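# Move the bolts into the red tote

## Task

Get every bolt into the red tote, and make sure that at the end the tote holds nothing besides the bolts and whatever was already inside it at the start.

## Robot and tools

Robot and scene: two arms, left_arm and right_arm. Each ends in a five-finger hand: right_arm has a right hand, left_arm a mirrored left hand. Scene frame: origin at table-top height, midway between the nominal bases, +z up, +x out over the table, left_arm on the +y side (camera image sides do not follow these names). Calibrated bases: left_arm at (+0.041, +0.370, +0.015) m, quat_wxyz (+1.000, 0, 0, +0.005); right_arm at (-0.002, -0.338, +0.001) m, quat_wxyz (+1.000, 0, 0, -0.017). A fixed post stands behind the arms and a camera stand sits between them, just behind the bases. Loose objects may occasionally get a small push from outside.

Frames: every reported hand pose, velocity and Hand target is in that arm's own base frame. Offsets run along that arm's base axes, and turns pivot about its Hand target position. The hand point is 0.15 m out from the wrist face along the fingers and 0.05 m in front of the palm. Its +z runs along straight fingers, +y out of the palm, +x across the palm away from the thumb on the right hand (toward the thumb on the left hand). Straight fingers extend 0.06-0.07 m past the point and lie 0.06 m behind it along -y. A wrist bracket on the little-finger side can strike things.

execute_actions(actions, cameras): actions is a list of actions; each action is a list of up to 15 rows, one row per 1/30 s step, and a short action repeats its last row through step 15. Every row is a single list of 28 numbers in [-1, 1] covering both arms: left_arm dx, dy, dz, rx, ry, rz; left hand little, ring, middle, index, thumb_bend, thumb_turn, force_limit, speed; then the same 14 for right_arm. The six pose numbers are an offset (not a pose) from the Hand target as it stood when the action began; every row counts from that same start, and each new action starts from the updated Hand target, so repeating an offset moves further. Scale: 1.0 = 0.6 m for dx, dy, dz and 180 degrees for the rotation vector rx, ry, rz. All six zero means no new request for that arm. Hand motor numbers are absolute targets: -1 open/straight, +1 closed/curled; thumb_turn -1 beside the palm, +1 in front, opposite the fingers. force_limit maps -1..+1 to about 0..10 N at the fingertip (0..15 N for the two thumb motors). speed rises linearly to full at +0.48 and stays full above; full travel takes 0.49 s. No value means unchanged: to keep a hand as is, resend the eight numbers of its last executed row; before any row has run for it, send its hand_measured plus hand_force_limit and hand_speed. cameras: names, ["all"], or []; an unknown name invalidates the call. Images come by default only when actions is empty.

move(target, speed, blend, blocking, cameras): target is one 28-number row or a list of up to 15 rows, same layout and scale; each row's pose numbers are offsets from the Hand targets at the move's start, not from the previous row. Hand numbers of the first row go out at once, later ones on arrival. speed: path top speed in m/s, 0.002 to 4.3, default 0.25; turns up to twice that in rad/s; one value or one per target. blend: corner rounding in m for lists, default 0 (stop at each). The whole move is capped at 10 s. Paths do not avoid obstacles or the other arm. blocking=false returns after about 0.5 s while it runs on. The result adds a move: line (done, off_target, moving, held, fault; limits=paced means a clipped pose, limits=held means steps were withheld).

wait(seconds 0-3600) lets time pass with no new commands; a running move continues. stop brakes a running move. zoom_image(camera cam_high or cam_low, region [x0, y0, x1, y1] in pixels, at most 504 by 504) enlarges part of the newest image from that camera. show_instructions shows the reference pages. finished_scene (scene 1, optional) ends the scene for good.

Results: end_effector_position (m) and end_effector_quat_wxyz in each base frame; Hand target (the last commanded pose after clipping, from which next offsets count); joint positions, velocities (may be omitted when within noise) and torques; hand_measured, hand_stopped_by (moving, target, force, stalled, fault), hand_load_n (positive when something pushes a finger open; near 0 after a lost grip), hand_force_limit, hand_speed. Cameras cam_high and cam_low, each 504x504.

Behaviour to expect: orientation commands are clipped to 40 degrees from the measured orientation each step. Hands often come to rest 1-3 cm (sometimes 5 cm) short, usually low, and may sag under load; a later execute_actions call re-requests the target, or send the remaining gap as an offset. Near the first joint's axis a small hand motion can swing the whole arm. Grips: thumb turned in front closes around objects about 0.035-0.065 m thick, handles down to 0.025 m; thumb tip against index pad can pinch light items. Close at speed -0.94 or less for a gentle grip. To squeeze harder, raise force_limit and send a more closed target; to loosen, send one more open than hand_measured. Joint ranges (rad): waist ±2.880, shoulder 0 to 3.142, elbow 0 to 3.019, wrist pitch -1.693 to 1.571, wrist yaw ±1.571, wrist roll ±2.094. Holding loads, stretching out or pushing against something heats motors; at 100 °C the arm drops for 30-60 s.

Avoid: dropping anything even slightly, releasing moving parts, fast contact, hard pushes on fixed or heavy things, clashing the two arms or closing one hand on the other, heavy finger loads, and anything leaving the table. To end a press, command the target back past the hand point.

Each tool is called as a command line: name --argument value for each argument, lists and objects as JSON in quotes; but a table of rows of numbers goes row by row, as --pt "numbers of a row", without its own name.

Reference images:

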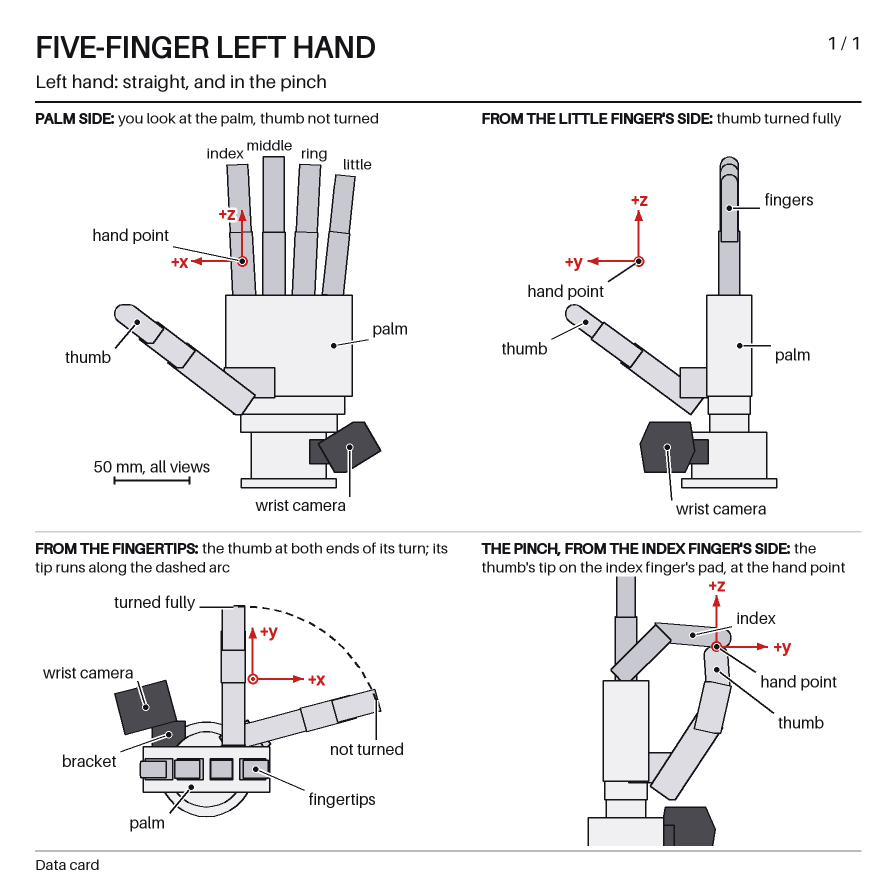

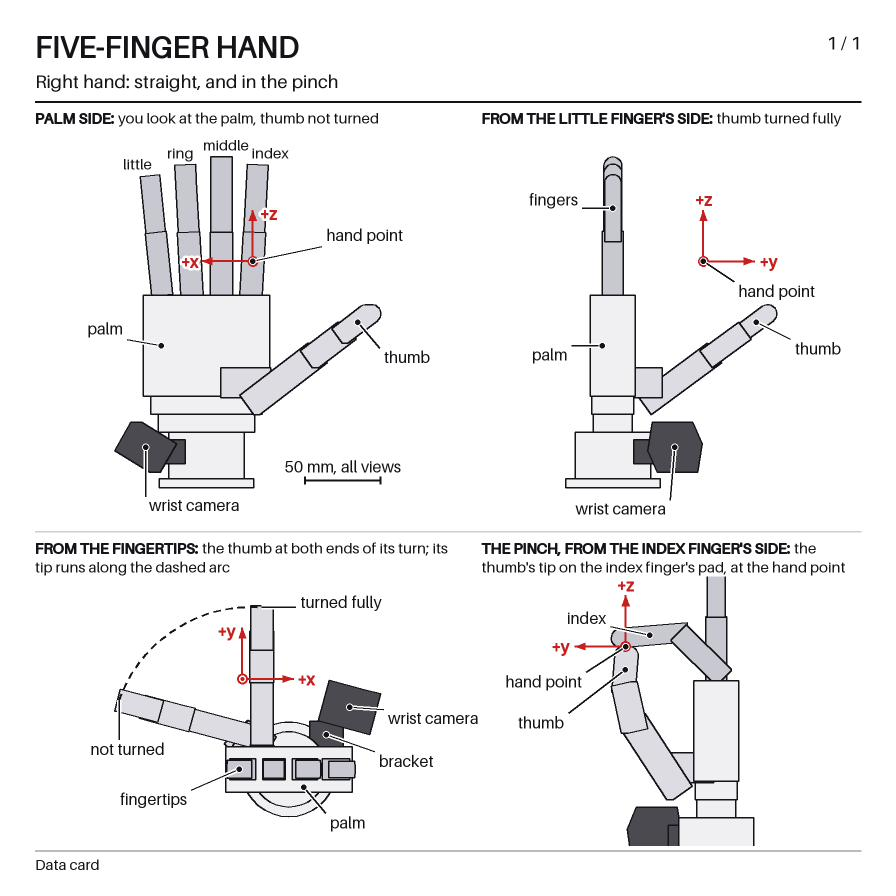

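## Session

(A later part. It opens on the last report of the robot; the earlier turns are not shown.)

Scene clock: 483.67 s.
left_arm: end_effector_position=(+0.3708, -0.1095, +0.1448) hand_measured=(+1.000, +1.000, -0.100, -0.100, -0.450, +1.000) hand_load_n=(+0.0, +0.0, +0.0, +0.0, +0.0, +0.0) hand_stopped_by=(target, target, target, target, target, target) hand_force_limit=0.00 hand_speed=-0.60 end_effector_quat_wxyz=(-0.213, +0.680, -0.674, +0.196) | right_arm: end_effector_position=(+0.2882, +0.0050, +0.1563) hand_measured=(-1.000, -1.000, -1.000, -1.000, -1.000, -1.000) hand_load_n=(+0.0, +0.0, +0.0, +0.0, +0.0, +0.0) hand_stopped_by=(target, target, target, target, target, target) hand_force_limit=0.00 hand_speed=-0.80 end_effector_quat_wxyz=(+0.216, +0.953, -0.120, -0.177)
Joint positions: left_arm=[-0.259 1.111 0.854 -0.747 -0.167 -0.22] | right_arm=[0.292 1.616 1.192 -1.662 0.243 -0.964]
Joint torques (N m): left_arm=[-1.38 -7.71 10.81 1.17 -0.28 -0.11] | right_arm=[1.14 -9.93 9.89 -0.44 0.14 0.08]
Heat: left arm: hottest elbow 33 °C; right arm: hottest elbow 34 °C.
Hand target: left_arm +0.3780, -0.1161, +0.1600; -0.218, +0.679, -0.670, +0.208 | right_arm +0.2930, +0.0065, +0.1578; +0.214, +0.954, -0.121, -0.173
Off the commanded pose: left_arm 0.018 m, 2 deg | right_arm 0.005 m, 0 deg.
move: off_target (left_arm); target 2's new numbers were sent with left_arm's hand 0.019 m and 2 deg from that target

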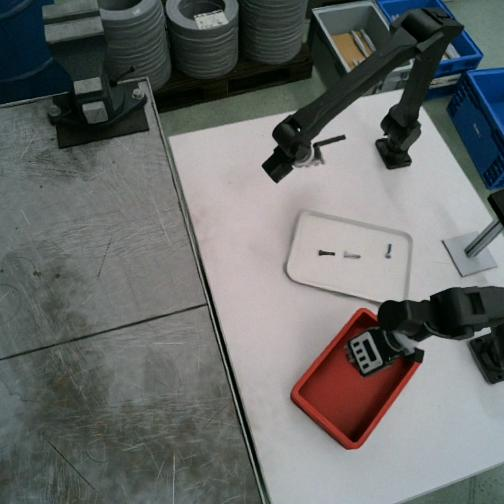

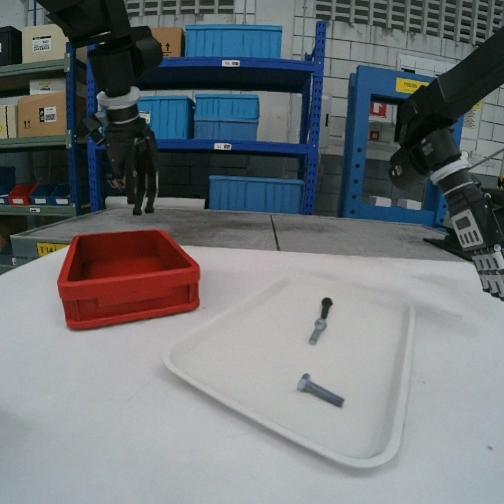

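move --pt "-0.425 -0.427 -0.067 -0.0467 -0.1631 -0.1957 1 1 -0.1 -0.1 -0.3 1 -0.2 -0.6 0 0 0 0 0 0 -1 -1 -1 -1 -1 -1 0 -0.8" --pt "-0.425 -0.427 -0.18 -0.0467 -0.1631 -0.1957 1 1 -0.1 -0.1 -0.3 1 -0.2 -0.6 0 0 0 0 0 0 -1 -1 -1 -1 -1 -1 0 -0.8" --speed 0.2 --cameras '["all"]'

zoom_image --camera "cam_high" --region '[280, 300, 480, 500]'

zoom_image --camera "cam_low" --region '[260, 290, 400, 430]'

Scene clock: 515.27 s.
left_arm: end_effector_position=(+0.1238, -0.3687, +0.0511) hand_measured=(+1.000, +1.000, -0.100, -0.100, -0.300, +1.000) hand_load_n=(+0.0, +0.5, +0.0, +0.0, +0.0, +0.0) hand_stopped_by=(target, target, target, target, target, target) hand_force_limit=-0.20 hand_speed=-0.60 end_effector_quat_wxyz=(+0.259, -0.386, +0.752, -0.468) | right_arm: end_effector_position=(+0.2882, +0.0050, +0.1563) hand_measured=(-1.000, -1.000, -1.000, -1.000, -1.000, -1.000) hand_load_n=(+0.0, +0.0, +0.0, +0.0, +0.0, +0.0) hand_stopped_by=(target, target, target, target, target, target) hand_force_limit=0.00 hand_speed=-0.80 end_effector_quat_wxyz=(+0.216, +0.953, -0.120, -0.177)
Joint positions: left_arm=[-1.508 1.16 0.375 0.125 -0.799 -0.478] | right_arm=[0.292 1.616 1.192 -1.662 0.243 -0.964]
Joint torques (N m): left_arm=[-0.79 -4.72 6.79 2.67 -0.5 0] | right_arm=[1.08 -10.11 10.06 -0.42 0.12 0.09]
Heat: left arm: hottest elbow 35 °C; right arm: hottest elbow 34 °C.
Hand target: left_arm +0.1228, -0.3723, +0.0519; +0.256, -0.387, +0.749, -0.473 | right_arm +0.2930, +0.0065, +0.1578; +0.214, +0.954, -0.121, -0.173
Off the commanded pose: left_arm 0.004 m, 1 deg | right_arm 0.005 m, 0 deg.
move: done

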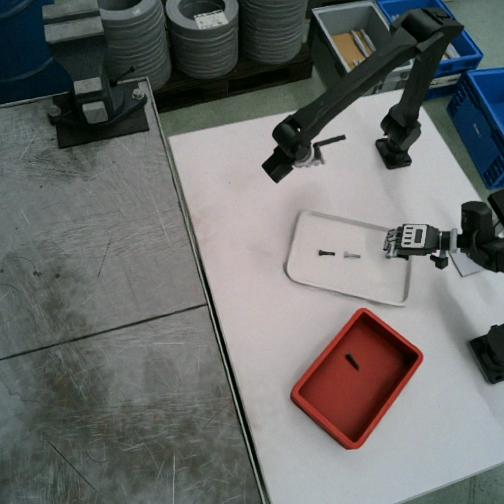

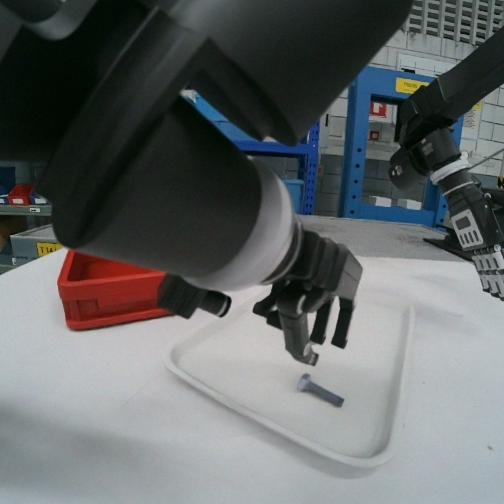

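Scaled by 2.520 from the camera's image (finer frame: 720x720).

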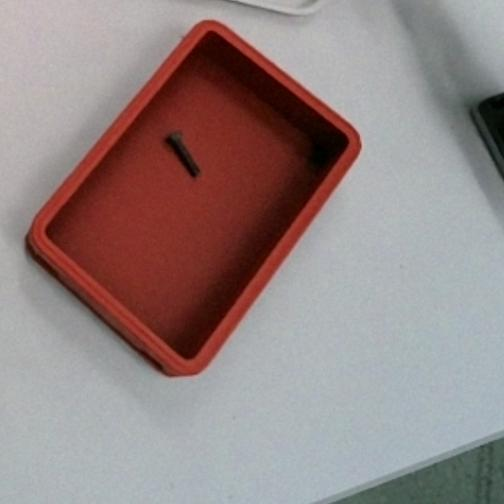

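Scaled by 3.600 from the camera's image (finer frame: 720x720).

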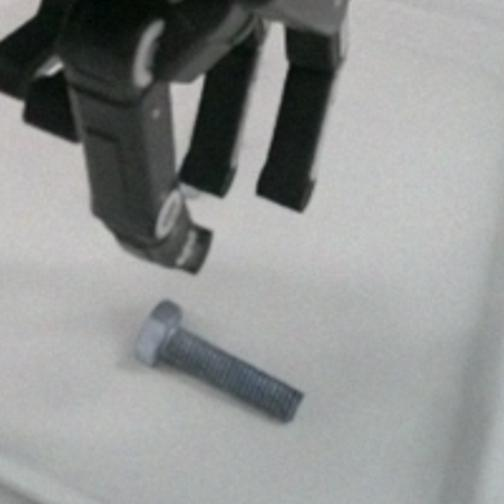

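move --target '[-0.0047,-0.0087,-0.06,0,0,0,1,1,-0.1,-0.1,-0.3,1,-0.2,-0.6, 0,0,0,0,0,0,-1,-1,-1,-1,-1,-1,0,-0.8]' --speed 0.1 --cameras '["cam_low","cam_high"]'

zoom_image --camera "cam_low" --region '[260, 310, 380, 430]'

Scene clock: 520.33 s.
left_arm: end_effector_position=(+0.1244, -0.3747, +0.0173) hand_measured=(+1.000, +1.000, -0.100, -0.100, -0.300, +1.000) hand_load_n=(+0.0, +0.0, +0.0, +0.0, +0.0, +0.0) hand_stopped_by=(target, target, target, target, target, target) hand_force_limit=-0.20 hand_speed=-0.60 end_effector_quat_wxyz=(+0.261, -0.386, +0.750, -0.469) | right_arm: end_effector_position=(+0.2882, +0.0050, +0.1563) hand_measured=(-1.000, -1.000, -1.000, -1.000, -1.000, -1.000) hand_load_n=(+0.0, +0.0, +0.0, +0.0, +0.0, +0.0) hand_stopped_by=(target, target, target, target, target, target) hand_force_limit=0.00 hand_speed=-0.80 end_effector_quat_wxyz=(+0.216, +0.953, -0.120, -0.177)
Joint positions: left_arm=[-1.511 1.313 0.352 0.301 -0.807 -0.479] | right_arm=[0.292 1.616 1.192 -1.662 0.243 -0.964]
Joint torques (N m): left_arm=[-1.49 -5.66 5.52 2.74 -0.57 -0.09] | right_arm=[1.26 -10.05 9.88 -0.49 0.15 0.08]
Heat: left arm: hottest elbow 34 °C; right arm: hottest elbow 34 °C.
Hand target: left_arm +0.1200, -0.3775, +0.0159; +0.256, -0.387, +0.749, -0.473 | right_arm +0.2930, +0.0065, +0.1578; +0.214, +0.954, -0.121, -0.173
Off the commanded pose: left_arm 0.005 m, 1 deg | right_arm 0.005 m, 0 deg.
move: done

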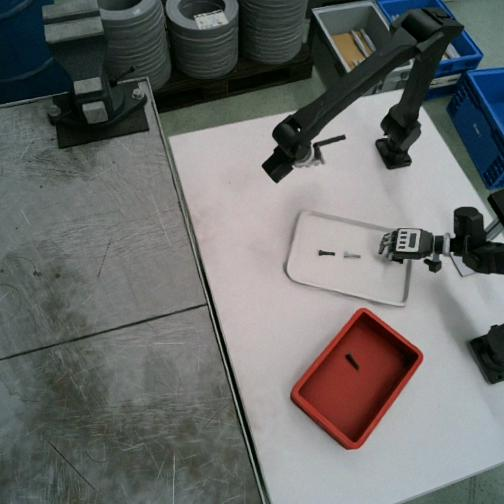

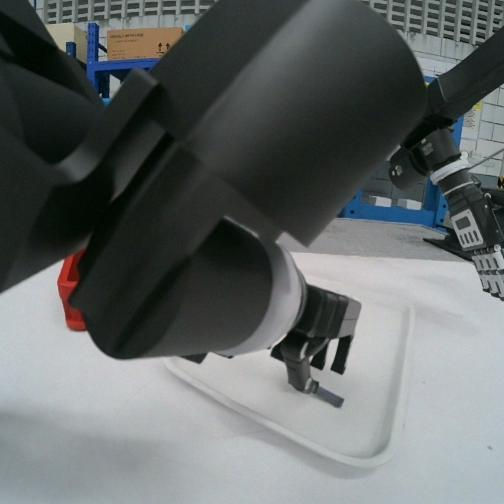

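Scaled by 4.200 from the camera's image (finer frame: 720x720).

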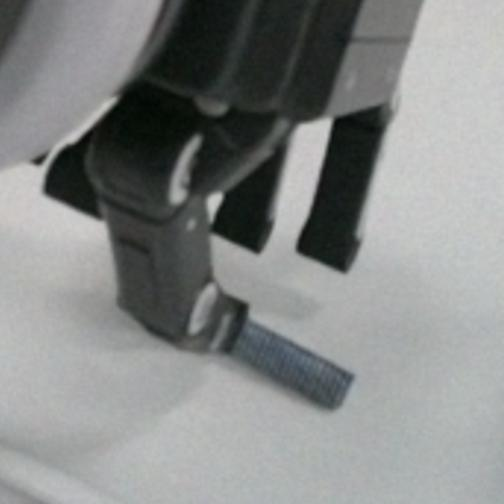

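move --pt "-0.006 0.0 0.003 0 0 0 1 1 -0.1 -0.1 -0.3 1 -0.2 -0.6 0 0 0 0 0 0 -1 -1 -1 -1 -1 -1 0 -0.8" --pt "-0.006 0.0 -0.028 0 0 0 1 1 -0.1 -0.1 -0.3 1 -0.2 -0.6 0 0 0 0 0 0 -1 -1 -1 -1 -1 -1 0 -0.8" --speed 0.06 --cameras '["cam_low","cam_high"]'

zoom_image --camera "cam_low" --region '[260, 310, 380, 430]'

Scene clock: 525.40 s.
left_arm: end_effector_position=(+0.1209, -0.3777, +0.0055) hand_measured=(+1.000, +1.000, -0.100, -0.100, -0.300, +1.000) hand_load_n=(+0.0, +0.0, +0.0, +0.0, +0.0, +0.0) hand_stopped_by=(target, target, target, target, target, target) hand_force_limit=-0.20 hand_speed=-0.60 end_effector_quat_wxyz=(+0.260, -0.388, +0.747, -0.474) | right_arm: end_effector_position=(+0.2882, +0.0050, +0.1563) hand_measured=(-1.000, -1.000, -1.000, -1.000, -1.000, -1.000) hand_load_n=(+0.0, +0.0, +0.0, +0.0, +0.0, +0.0) hand_stopped_by=(target, target, target, target, target, target) hand_force_limit=0.00 hand_speed=-0.80 end_effector_quat_wxyz=(+0.216, +0.953, -0.120, -0.177)
Joint positions: left_arm=[-1.526 1.376 0.342 0.378 -0.822 -0.492] | right_arm=[0.292 1.616 1.192 -1.662 0.243 -0.964]
Joint torques (N m): left_arm=[-1.32 -5.36 4.82 2.67 -0.4 -0.09] | right_arm=[1.08 -9.82 9.91 -0.49 0.13 0.08]
Heat: left arm: hottest elbow 34 °C; right arm: hottest elbow 35 °C.
Hand target: left_arm +0.1165, -0.3776, -0.0008; +0.256, -0.387, +0.749, -0.473 | right_arm +0.2930, +0.0065, +0.1578; +0.214, +0.954, -0.121, -0.173
Off the commanded pose: left_arm 0.008 m, 1 deg | right_arm 0.005 m, 0 deg.
move: done

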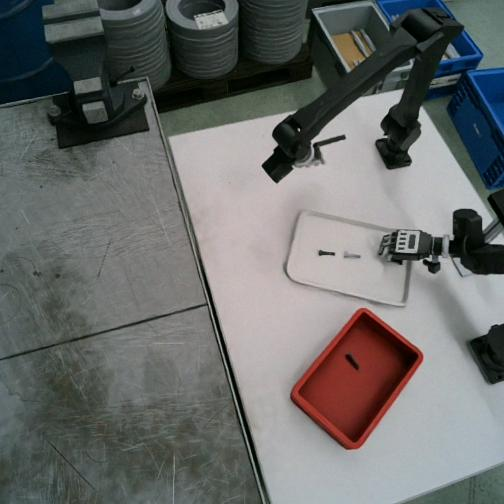

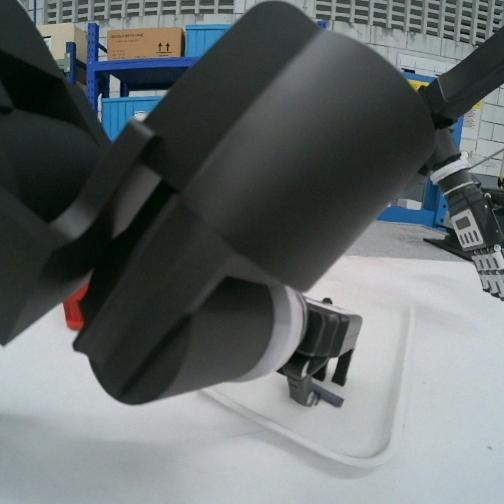

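Scaled by 4.200 from the camera's image (finer frame: 720x720).

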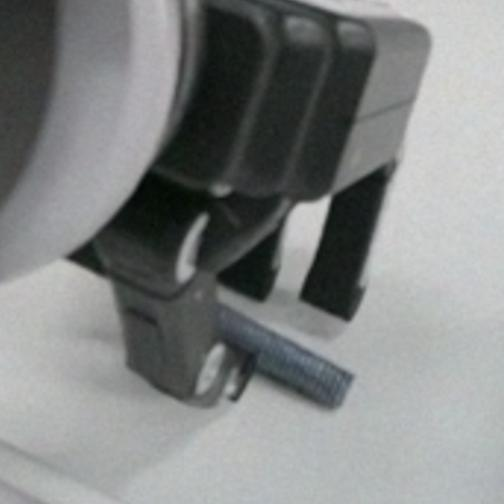

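move --pt "0 0 0 0 0 0 1 1 0.02 0.02 -0.3 1 -0.2 -0.9 0 0 0 0 0 0 -1 -1 -1 -1 -1 -1 0 -0.8" --pt "0 0 -0.0095 0 0 0 1 1 0.02 0.02 -0.3 1 -0.2 -0.9 0 0 0 0 0 0 -1 -1 -1 -1 -1 -1 0 -0.8" --speed 0.06 --cameras '["cam_low","cam_high"]'

zoom_image --camera "cam_low" --region '[260, 310, 380, 430]'

Scene clock: 530.57 s.
left_arm: end_effector_position=(+0.1222, -0.3804, +0.0049) hand_measured=(+1.000, +1.000, +0.020, +0.020, -0.300, +1.000) hand_load_n=(+0.0, +0.5, +0.0, +0.0, +0.0, +0.0) hand_stopped_by=(target, target, target, target, target, target) hand_force_limit=-0.20 hand_speed=-0.90 end_effector_quat_wxyz=(+0.260, -0.391, +0.741, -0.480) | right_arm: end_effector_position=(+0.2882, +0.0050, +0.1563) hand_measured=(-1.000, -1.000, -1.000, -1.000, -1.000, -1.000) hand_load_n=(+0.0, +0.0, +0.0, +0.0, +0.0, +0.0) hand_stopped_by=(target, target, target, target, target, target) hand_force_limit=0.00 hand_speed=-0.80 end_effector_quat_wxyz=(+0.216, +0.953, -0.120, -0.177)
Joint positions: left_arm=[-1.526 1.395 0.341 0.412 -0.828 -0.492] | right_arm=[0.292 1.616 1.192 -1.662 0.243 -0.964]
Joint torques (N m): left_arm=[-1.38 -4.95 4.48 2.43 -0.09 -0.09] | right_arm=[0.97 -10.34 10.07 -0.5 0.11 0.09]
Heat: left arm: hottest elbow 33 °C; right arm: hottest elbow 35 °C.
Hand target: left_arm +0.1165, -0.3776, -0.0065; +0.256, -0.387, +0.749, -0.473 | right_arm +0.2930, +0.0065, +0.1578; +0.214, +0.954, -0.121, -0.173
Off the commanded pose: left_arm 0.013 m, 1 deg | right_arm 0.005 m, 0 deg.
move: off_target (left_arm)

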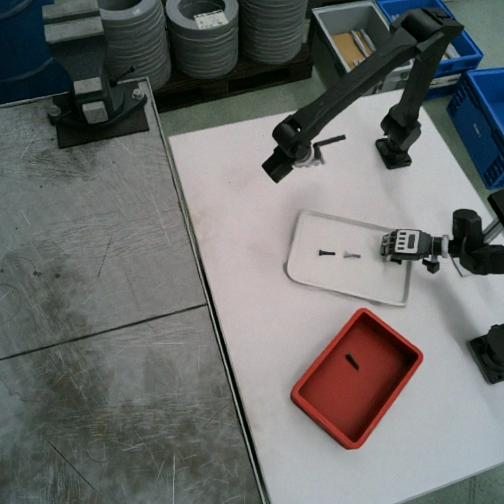

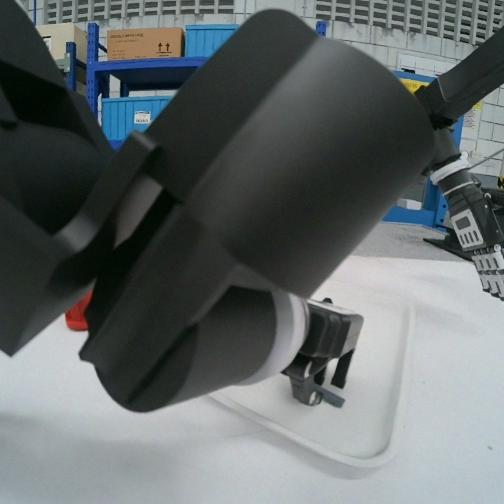

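Scaled by 4.200 from the camera's image (finer frame: 720x720).

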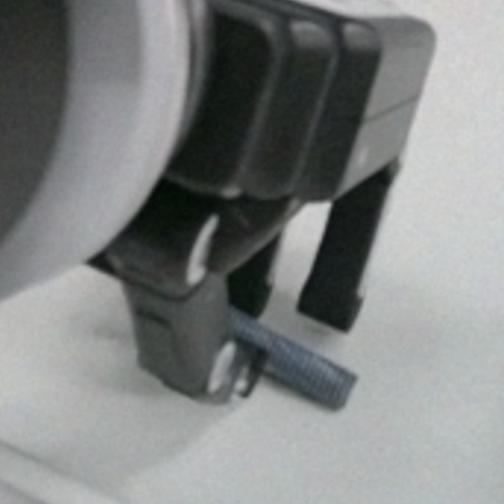

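move --pt "0 0 0 0 0 0 1 1 0.5 0.5 -0.3 1 -0.3 -0.94 0 0 0 0 0 0 -1 -1 -1 -1 -1 -1 0 -0.8" --pt "0 0 0 0 0 0 1 1 0.55 0.55 -0.3 1 0 -0.94 0 0 0 0 0 0 -1 -1 -1 -1 -1 -1 0 -0.8" --cameras '["cam_low"]' --speed 0.05

zoom_image --camera "cam_low" --region '[260, 310, 380, 430]'

Scene clock: 535.10 s.
left_arm: end_effector_position=(+0.1213, -0.3811, +0.0040) hand_measured=(+1.000, +1.000, +0.196, +0.236, -0.302, +1.000) hand_load_n=(+0.0, +0.0, +6.0, +3.5, +5.0, -2.5) hand_stopped_by=(target, target, force, force, target, target) hand_force_limit=0.00 hand_speed=-0.94 end_effector_quat_wxyz=(+0.258, -0.390, +0.742, -0.480) | right_arm: end_effector_position=(+0.2882, +0.0050, +0.1563) hand_measured=(-1.000, -1.000, -1.000, -1.000, -1.000, -1.000) hand_load_n=(+0.0, +0.0, +0.0, +0.0, +0.0, +0.0) hand_stopped_by=(target, target, target, target, target, target) hand_force_limit=0.00 hand_speed=-0.80 end_effector_quat_wxyz=(+0.216, +0.953, -0.120, -0.177)
Joint positions: left_arm=[-1.527 1.398 0.341 0.416 -0.825 -0.493] | right_arm=[0.292 1.616 1.192 -1.662 0.243 -0.964]
Joint torques (N m): left_arm=[-1.32 -5.25 4.45 2.32 -0.25 -0.08] | right_arm=[0.91 -10.11 9.98 -0.46 0.16 0.09]
Heat: left arm: hottest elbow 33 °C; right arm: hottest elbow 35 °C.
Hand target: left_arm +0.1164, -0.3776, -0.0066; +0.256, -0.387, +0.749, -0.473 | right_arm +0.2930, +0.0065, +0.1578; +0.214, +0.954, -0.121, -0.173
Off the commanded pose: left_arm 0.012 m, 1 deg | right_arm 0.005 m, 0 deg.
move: done; target 2's new numbers were sent with left_arm's hand 0.012 m and 1 deg from that target

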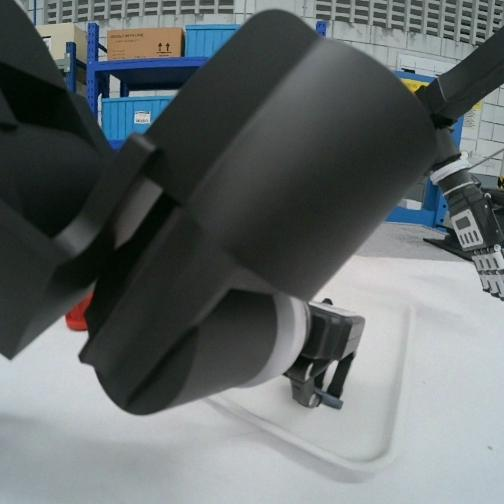

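Scaled by 4.200 from the camera's image (finer frame: 720x720).

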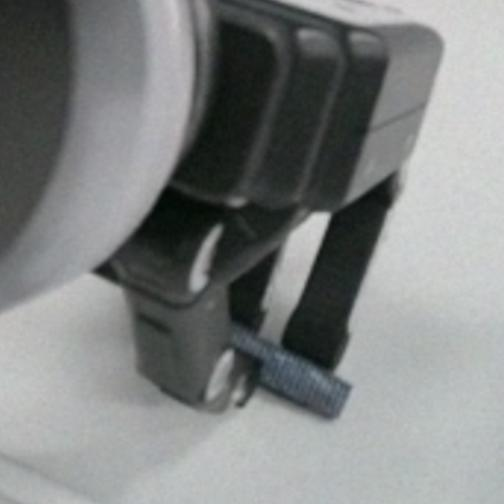

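move --pt "0 0 0.03 0 0 0 1 1 0.55 0.55 -0.3 1 0 -0.94 0 0 0 0 0 0 -1 -1 -1 -1 -1 -1 0 -0.8" --pt "0 0 0.1 0 0 0 1 1 0.55 0.55 -0.3 1 0 -0.94 0 0 0 0 0 0 -1 -1 -1 -1 -1 -1 0 -0.8" --cameras '["all"]' --speed 0.06 --blend 0.01

zoom_image --camera "cam_low" --region '[230, 270, 380, 420]'

Scene clock: 540.30 s.
left_arm: end_effector_position=(+0.1201, -0.3633, +0.0399) hand_measured=(+1.000, +1.000, +0.196, +0.236, -0.302, +1.000) hand_load_n=(+0.0, +0.0, +5.5, +3.0, +6.0, -2.5) hand_stopped_by=(target, target, force, force, target, target) hand_force_limit=0.00 hand_speed=-0.94 end_effector_quat_wxyz=(+0.266, -0.384, +0.755, -0.460) | right_arm: end_effector_position=(+0.2882, +0.0050, +0.1563) hand_measured=(-1.000, -1.000, -1.000, -1.000, -1.000, -1.000) hand_load_n=(+0.0, +0.0, +0.0, +0.0, -0.5, +0.0) hand_stopped_by=(target, target, target, target, target, target) hand_force_limit=0.00 hand_speed=-0.80 end_effector_quat_wxyz=(+0.216, +0.953, -0.120, -0.177)
Joint positions: left_arm=[-1.527 1.186 0.364 0.129 -0.822 -0.493] | right_arm=[0.292 1.616 1.192 -1.662 0.243 -0.964]
Joint torques (N m): left_arm=[-1.32 -6.24 8.59 1.5 -0.38 -0.07] | right_arm=[0.91 -9.7 9.84 -0.39 0.14 0.08]
Heat: left arm: hottest elbow 33 °C; right arm: hottest elbow 35 °C.
Hand target: left_arm +0.1165, -0.3774, +0.0533; +0.256, -0.387, +0.749, -0.473 | right_arm +0.2930, +0.0065, +0.1578; +0.214, +0.954, -0.121, -0.173
Off the commanded pose: left_arm 0.020 m, 2 deg | right_arm 0.005 m, 0 deg.
move: off_target (left_arm); blend cut to 0.009 m at target 1

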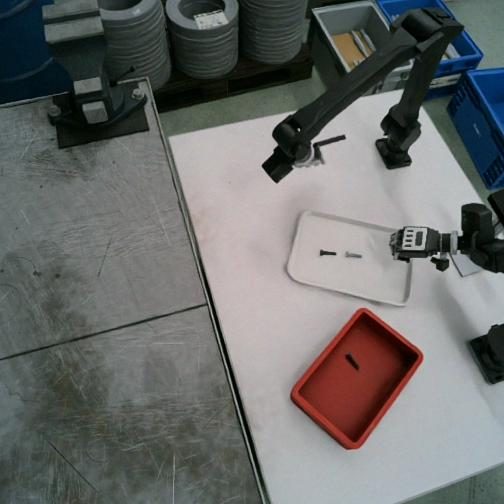

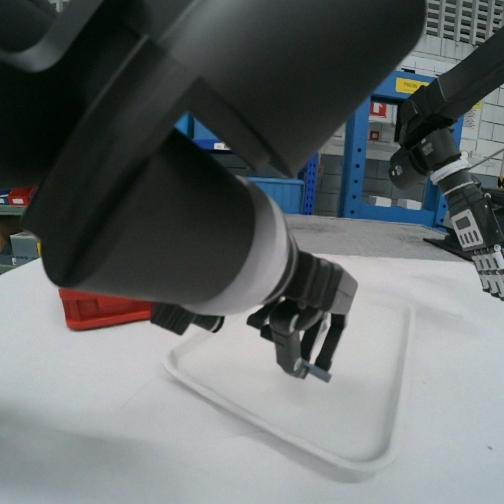

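Scaled by 3.360 from the camera's image (finer frame: 720x720).

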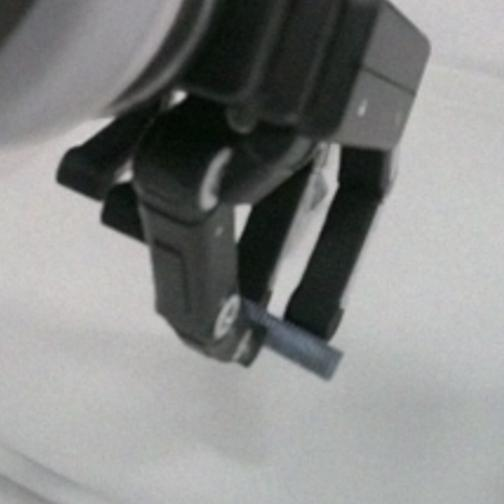

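move --pt "0 0 0.195 0 0 0 1 1 0.55 0.55 -0.3 1 0 -0.94 0 0 0 0 0 0 -1 -1 -1 -1 -1 -1 0 -0.8" --pt "0.431 0.562 0.161 0.0467 0.1631 0.1957 1 1 0.55 0.55 -0.3 1 0 -0.94 0 0 0 0 0 0 -1 -1 -1 -1 -1 -1 0 -0.8" --pt "0.431 0.562 -0.014 0.0467 0.1631 0.1957 1 1 0.55 0.55 -0.3 1 0 -0.94 0 0 0 0 0 0 -1 -1 -1 -1 -1 -1 0 -0.8" --cameras '["all"]' --speed '[0.15,0.18,0.12]' --blend '[0.05,0,0]'

zoom_image --camera "cam_high" --region '[280, 300, 480, 500]'

zoom_image --camera "cam_low" --region '[20, 150, 220, 350]'

Scene clock: 551.17 s.
left_arm: end_effector_position=(+0.3712, -0.0420, +0.0465) hand_measured=(+1.000, +1.000, +0.196, +0.236, -0.302, +1.000) hand_load_n=(+0.0, +0.0, +5.5, +2.5, +6.0, -2.5) hand_stopped_by=(target, target, force, force, target, target) hand_force_limit=0.00 hand_speed=-0.94 end_effector_quat_wxyz=(-0.215, +0.682, -0.668, +0.206) | right_arm: end_effector_position=(+0.2882, +0.0050, +0.1563) hand_measured=(-1.000, -1.000, -1.000, -1.000, -1.000, -1.000) hand_load_n=(+0.0, +0.0, +0.0, -0.5, +0.0, +0.5) hand_stopped_by=(target, target, target, target, target, target) hand_force_limit=0.00 hand_speed=-0.80 end_effector_quat_wxyz=(+0.216, +0.953, -0.120, -0.177)
Joint positions: left_arm=[-0.042 1.196 0.626 -0.397 -0.041 -0.051] | right_arm=[0.292 1.616 1.192 -1.662 0.243 -0.964]
Joint torques (N m): left_arm=[-0.03 -6.53 7.66 2.47 0.07 0.14] | right_arm=[1.08 -10.29 9.84 -0.43 0.15 0.06]
Heat: left arm: hottest elbow 33 °C; right arm: hottest elbow 35 °C.
Hand target: left_arm +0.3750, -0.0403, +0.0449; -0.217, +0.679, -0.670, +0.208 | right_arm +0.2930, +0.0065, +0.1578; +0.214, +0.954, -0.121, -0.173
Off the commanded pose: left_arm 0.005 m, 1 deg | right_arm 0.005 m, 0 deg.
move: done

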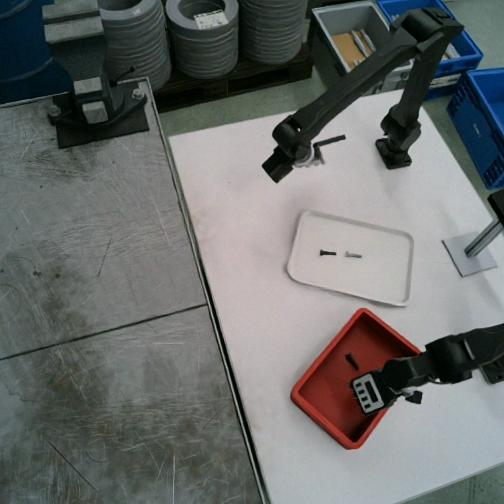

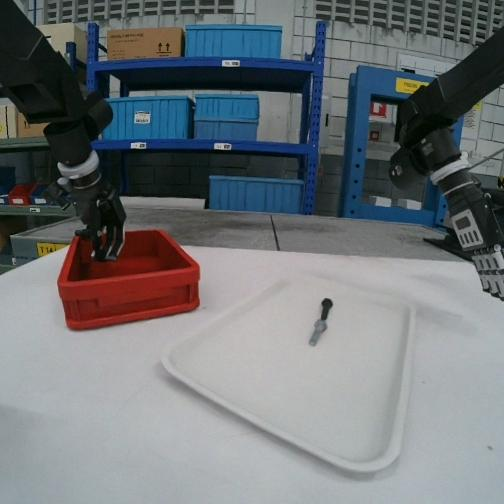

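Scaled by 2.520 from the camera's image (finer frame: 720x720).

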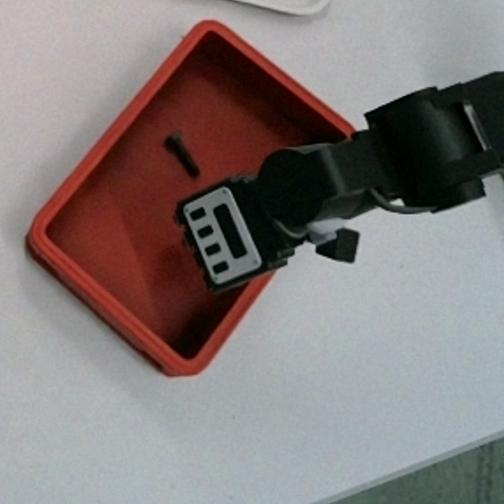

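Scaled by 2.520 from the camera's image (finer frame: 720x720).

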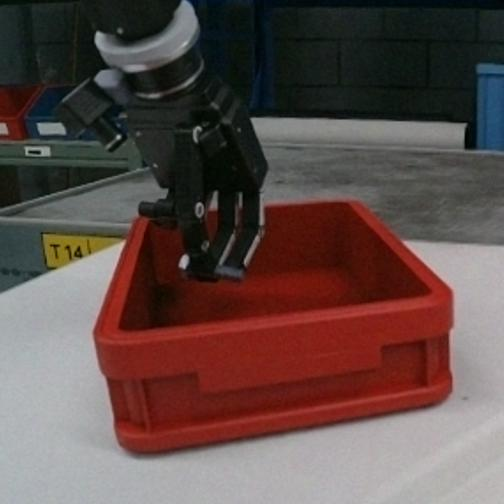

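move --pt "0 0 -0.058 0 0 0 1 1 0.55 0.55 -0.3 1 0 -0.94 0 0 0 0 0 0 -1 -1 -1 -1 -1 -1 0 -0.8" --pt "0 0 -0.058 0 0 0 1 1 0.1 0.1 -0.45 1 0 -0.85 0 0 0 0 0 0 -1 -1 -1 -1 -1 -1 0 -0.8" --pt "0 0 0.0 0 0 0 1 1 -0.1 -0.1 -0.45 1 0 -0.6 0 0 0 0 0 0 -1 -1 -1 -1 -1 -1 0 -0.8" --pt "0 0 0.19 0 0 0 1 1 -0.1 -0.1 -0.45 1 0 -0.6 0 0 0 0 0 0 -1 -1 -1 -1 -1 -1 0 -0.8" --speed '[0.05,0.05,0.1,0.15]' --cameras '["all"]'

zoom_image --camera "cam_low" --region '[260, 270, 380, 390]'

zoom_image --camera "cam_high" --region '[310, 220, 410, 320]'

Scene clock: 560.87 s.
left_arm: end_effector_position=(+0.3672, -0.0424, +0.1439) hand_measured=(+1.000, +1.000, -0.100, -0.100, -0.450, +1.000) hand_load_n=(+0.5, +0.0, +0.0, +0.0, +0.0, +0.0) hand_stopped_by=(target, target, target, target, target, target) hand_force_limit=0.00 hand_speed=-0.60 end_effector_quat_wxyz=(-0.208, +0.684, -0.670, +0.201) | right_arm: end_effector_position=(+0.2882, +0.0050, +0.1563) hand_measured=(-1.000, -1.000, -1.000, -1.000, -1.000, -1.000) hand_load_n=(+0.0, +0.0, +0.0, +0.0, +0.0, +0.0) hand_stopped_by=(target, target, target, target, target, target) hand_force_limit=0.00 hand_speed=-0.80 end_effector_quat_wxyz=(+0.216, +0.953, -0.120, -0.177)
Joint positions: left_arm=[-0.042 1.066 0.817 -0.736 -0.039 -0.051] | right_arm=[0.292 1.616 1.192 -1.662 0.243 -0.964]
Joint torques (N m): left_arm=[-0.03 -7 10.86 1.28 -0.06 0.14] | right_arm=[0.91 -10.23 9.92 -0.42 0.15 0.11]
Heat: left arm: hottest elbow 33 °C; right arm: hottest elbow 35 °C.
Hand target: left_arm +0.3752, -0.0403, +0.1589; -0.217, +0.679, -0.670, +0.208 | right_arm +0.2930, +0.0065, +0.1578; +0.214, +0.954, -0.121, -0.173
Off the commanded pose: left_arm 0.017 m, 1 deg | right_arm 0.005 m, 0 deg.
move: off_target (left_arm); target 3's new numbers were sent with left_arm's hand 0.018 m and 2 deg from that target

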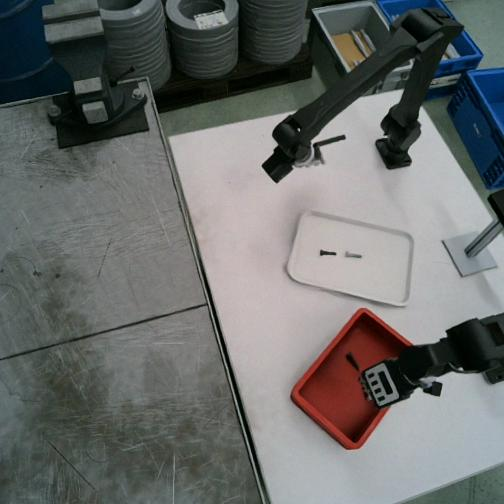

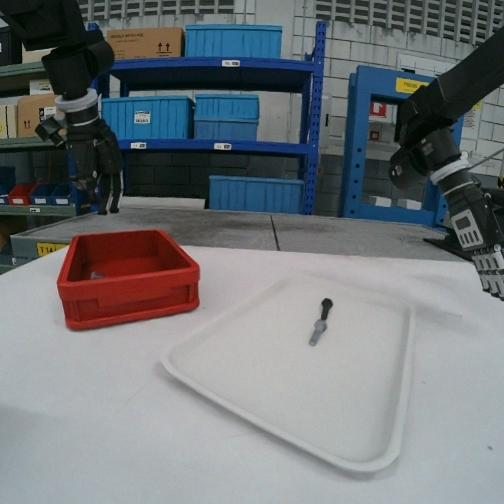

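Scaled by 4.200 from the camera's image (finer frame: 720x720).

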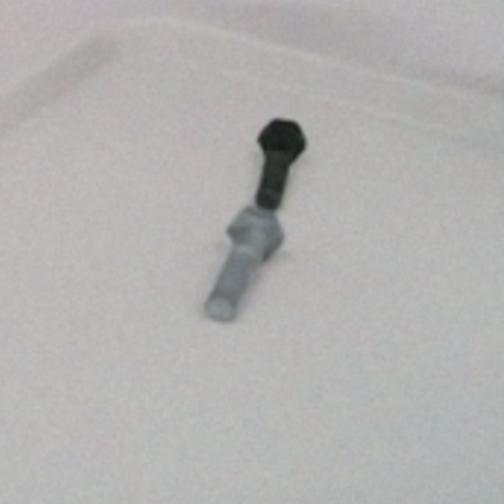

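Scaled by 5.040 from the camera's image (finer frame: 720x720).

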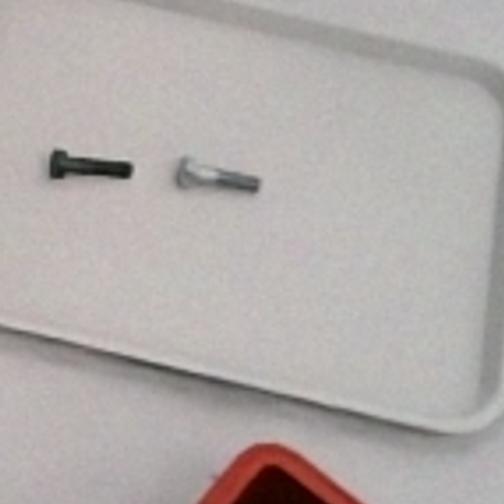

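move --pt "-0.261 -0.555 0.033 -0.1734 -0.1022 -0.6541 1 1 -0.1 -0.1 -0.3 1 -0.2 -0.6 0 0 0 0 0 0 -1 -1 -1 -1 -1 -1 0 -0.8" --speed '[0.2]' --cameras '["all"]'

Scene clock: 595.33 s.
left_arm: end_effector_position=(+0.2127, -0.3645, +0.1742) hand_measured=(+1.000, +1.000, -0.100, -0.100, -0.300, +1.000) hand_load_n=(-0.5, +0.0, +0.0, +0.0, +0.0, +0.0) hand_stopped_by=(target, target, target, target, target, target) hand_force_limit=-0.20 hand_speed=-0.60 end_effector_quat_wxyz=(-0.136, +0.209, +0.818, -0.519) | right_arm: end_effector_position=(+0.2882, +0.0050, +0.1563) hand_measured=(-1.000, -1.000, -1.000, -1.000, -1.000, -1.000) hand_load_n=(+0.0, +0.0, +0.0, +0.0, +0.0, +0.0) hand_stopped_by=(target, target, target, target, target, target) hand_force_limit=0.00 hand_speed=-0.80 end_effector_quat_wxyz=(+0.216, +0.953, -0.120, -0.177)
Joint positions: left_arm=[-0.669 1.383 1.024 -0.88 1.105 1.198] | right_arm=[0.292 1.616 1.192 -1.662 0.243 -0.964]
Joint torques (N m): left_arm=[-1.14 -9.64 10.37 0.65 0.86 0.14] | right_arm=[1.08 -9.93 9.94 -0.43 0.14 0.09]
Heat: left arm: hottest elbow 34 °C; right arm: hottest elbow 35 °C.
Hand target: left_arm +0.2186, -0.3733, +0.1788; -0.135, +0.219, +0.814, -0.520 | right_arm +0.2930, +0.0065, +0.1578; +0.214, +0.954, -0.121, -0.173
Off the commanded pose: left_arm 0.011 m, 1 deg | right_arm 0.005 m, 0 deg.
move: off_target (left_arm)

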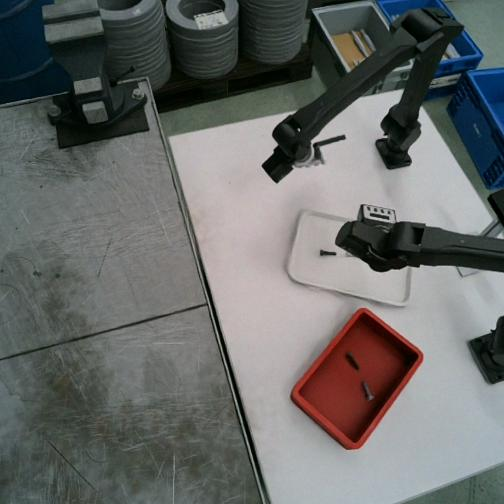

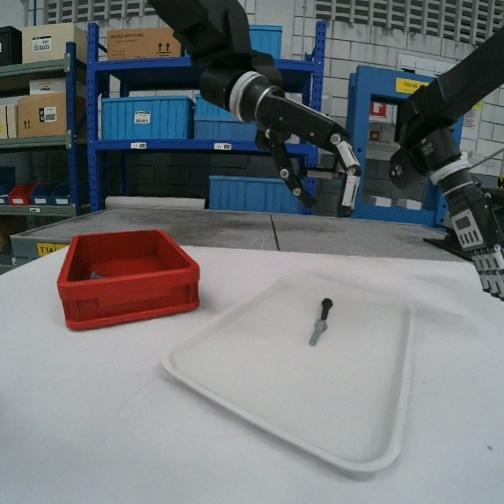

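move --target '[0,0,-0.2147,0,0,0,1,1,-0.1,-0.1,-0.3,1,-0.2,-0.6,0,0,0,0,0,0,-1,-1,-1,-1,-1,-1,0,-0.8]' --speed 0.12 --cameras '["all"]'

Scene clock: 612.73 s.
left_arm: end_effector_position=(+0.2201, -0.3702, +0.0557) hand_measured=(+1.000, +1.000, -0.100, -0.100, -0.300, +1.000) hand_load_n=(+0.0, +0.0, +0.0, +0.0, +0.0, +0.0) hand_stopped_by=(target, target, target, target, target, target) hand_force_limit=-0.20 hand_speed=-0.60 end_effector_quat_wxyz=(-0.133, +0.214, +0.816, -0.520) | right_arm: end_effector_position=(+0.2882, +0.0050, +0.1563) hand_measured=(-1.000, -1.000, -1.000, -1.000, -1.000, -1.000) hand_load_n=(+0.0, +0.0, +0.0, +0.0, +0.0, +0.0) hand_stopped_by=(target, target, target, target, target, target) hand_force_limit=0.00 hand_speed=-0.80 end_effector_quat_wxyz=(+0.216, +0.953, -0.120, -0.177)
Joint positions: left_arm=[-0.669 1.576 0.875 -0.535 1.106 1.206] | right_arm=[0.292 1.616 1.192 -1.662 0.243 -0.964]
Joint torques (N m): left_arm=[-1.2 -11.69 6.48 1.69 0.82 0.09] | right_arm=[1.26 -10.23 9.87 -0.4 0.15 0.1]
Heat: left arm: hottest elbow 35 °C; right arm: hottest elbow 35 °C.
Hand target: left_arm +0.2185, -0.3733, +0.0499; -0.135, +0.219, +0.814, -0.520 | right_arm +0.2930, +0.0065, +0.1578; +0.214, +0.954, -0.121, -0.173
Off the commanded pose: left_arm 0.007 m, 1 deg | right_arm 0.005 m, 0 deg.
move: done

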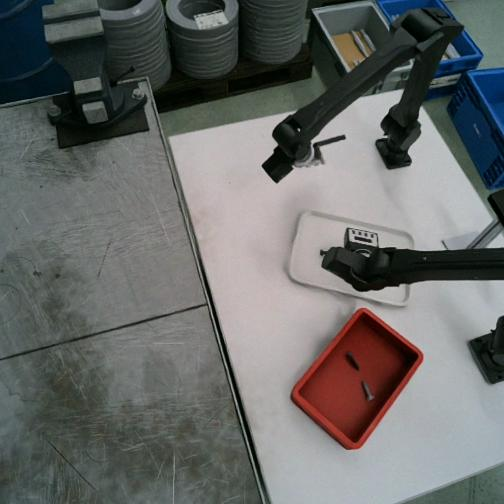

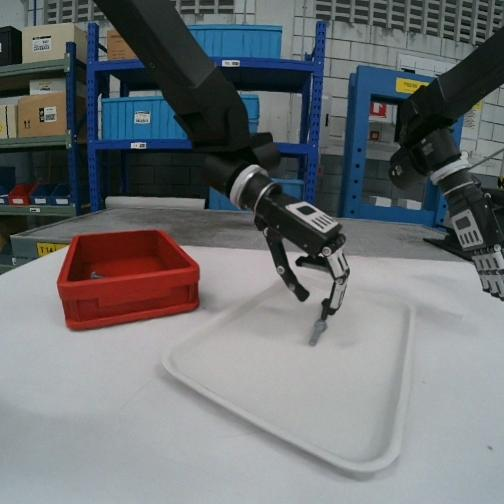

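zoom_image --camera "cam_low" --region '[250, 230, 390, 370]'

zoom_image --camera "cam_high" --region '[300, 210, 400, 310]'

Scaled by 3.600 from the camera's image (finer frame: 720x720).

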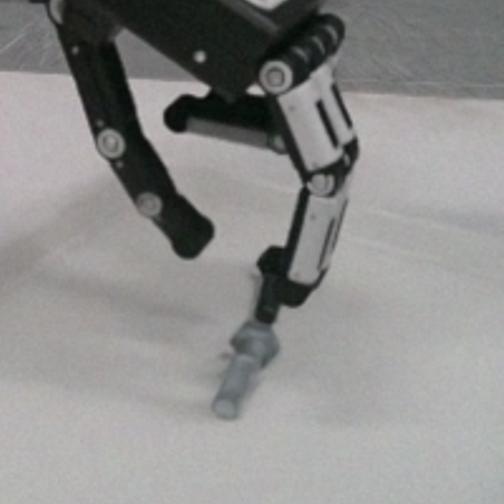

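Scaled by 5.040 from the camera's image (finer frame: 720x720).

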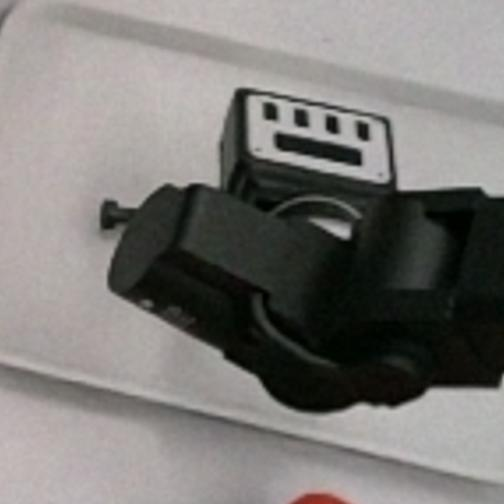

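move --target '[0.002,-0.005,-0.045,0,0,0,1,1,-0.1,-0.1,-0.3,1,-0.2,-0.6,0,0,0,0,0,0,-1,-1,-1,-1,-1,-1,0,-0.8]' --speed 0.06 --cameras '["all"]'

zoom_image --camera "cam_low" --region '[250, 250, 390, 390]'

Scene clock: 622.03 s.
left_arm: end_effector_position=(+0.2240, -0.3734, +0.0305) hand_measured=(+1.000, +1.000, -0.100, -0.100, -0.300, +1.000) hand_load_n=(+0.0, +0.0, +0.0, +0.0, +0.0, +0.0) hand_stopped_by=(target, target, target, target, target, target) hand_force_limit=-0.20 hand_speed=-0.60 end_effector_quat_wxyz=(-0.128, +0.217, +0.815, -0.522) | right_arm: end_effector_position=(+0.2882, +0.0050, +0.1563) hand_measured=(-1.000, -1.000, -1.000, -1.000, -1.000, -1.000) hand_load_n=(+0.0, +0.0, +0.5, +0.0, +0.0, +0.0) hand_stopped_by=(target, target, target, target, target, target) hand_force_limit=0.00 hand_speed=-0.80 end_effector_quat_wxyz=(+0.216, +0.953, -0.120, -0.177)
Joint positions: left_arm=[-0.67 1.633 0.859 -0.45 1.106 1.206] | right_arm=[0.292 1.616 1.192 -1.662 0.243 -0.964]
Joint torques (N m): left_arm=[-1.44 -11.87 6 1.69 0.76 0.01] | right_arm=[0.91 -9.82 9.94 -0.62 0.11 0.07]
Heat: left arm: hottest elbow 34 °C; right arm: hottest elbow 35 °C.
Hand target: left_arm +0.2196, -0.3763, +0.0229; -0.135, +0.219, +0.814, -0.520 | right_arm +0.2930, +0.0065, +0.1578; +0.214, +0.954, -0.121, -0.173
Off the commanded pose: left_arm 0.009 m, 1 deg | right_arm 0.005 m, 0 deg.
move: done

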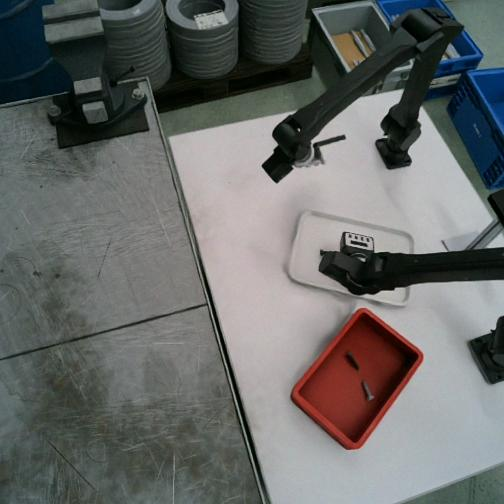

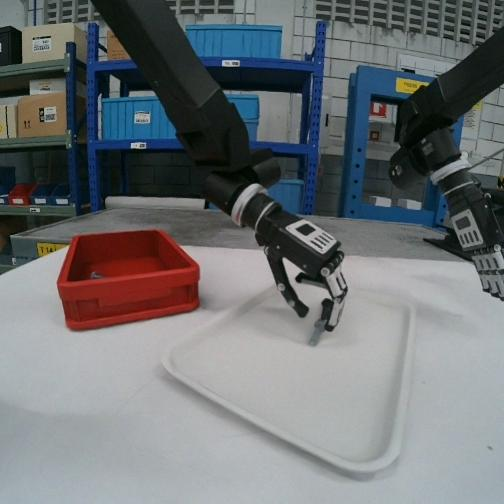

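Scaled by 3.600 from the camera's image (finer frame: 720x720).

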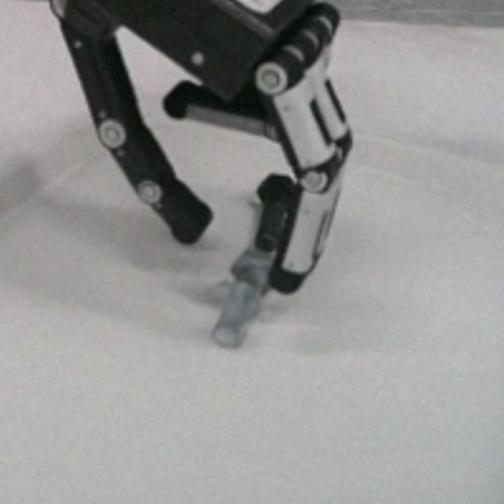

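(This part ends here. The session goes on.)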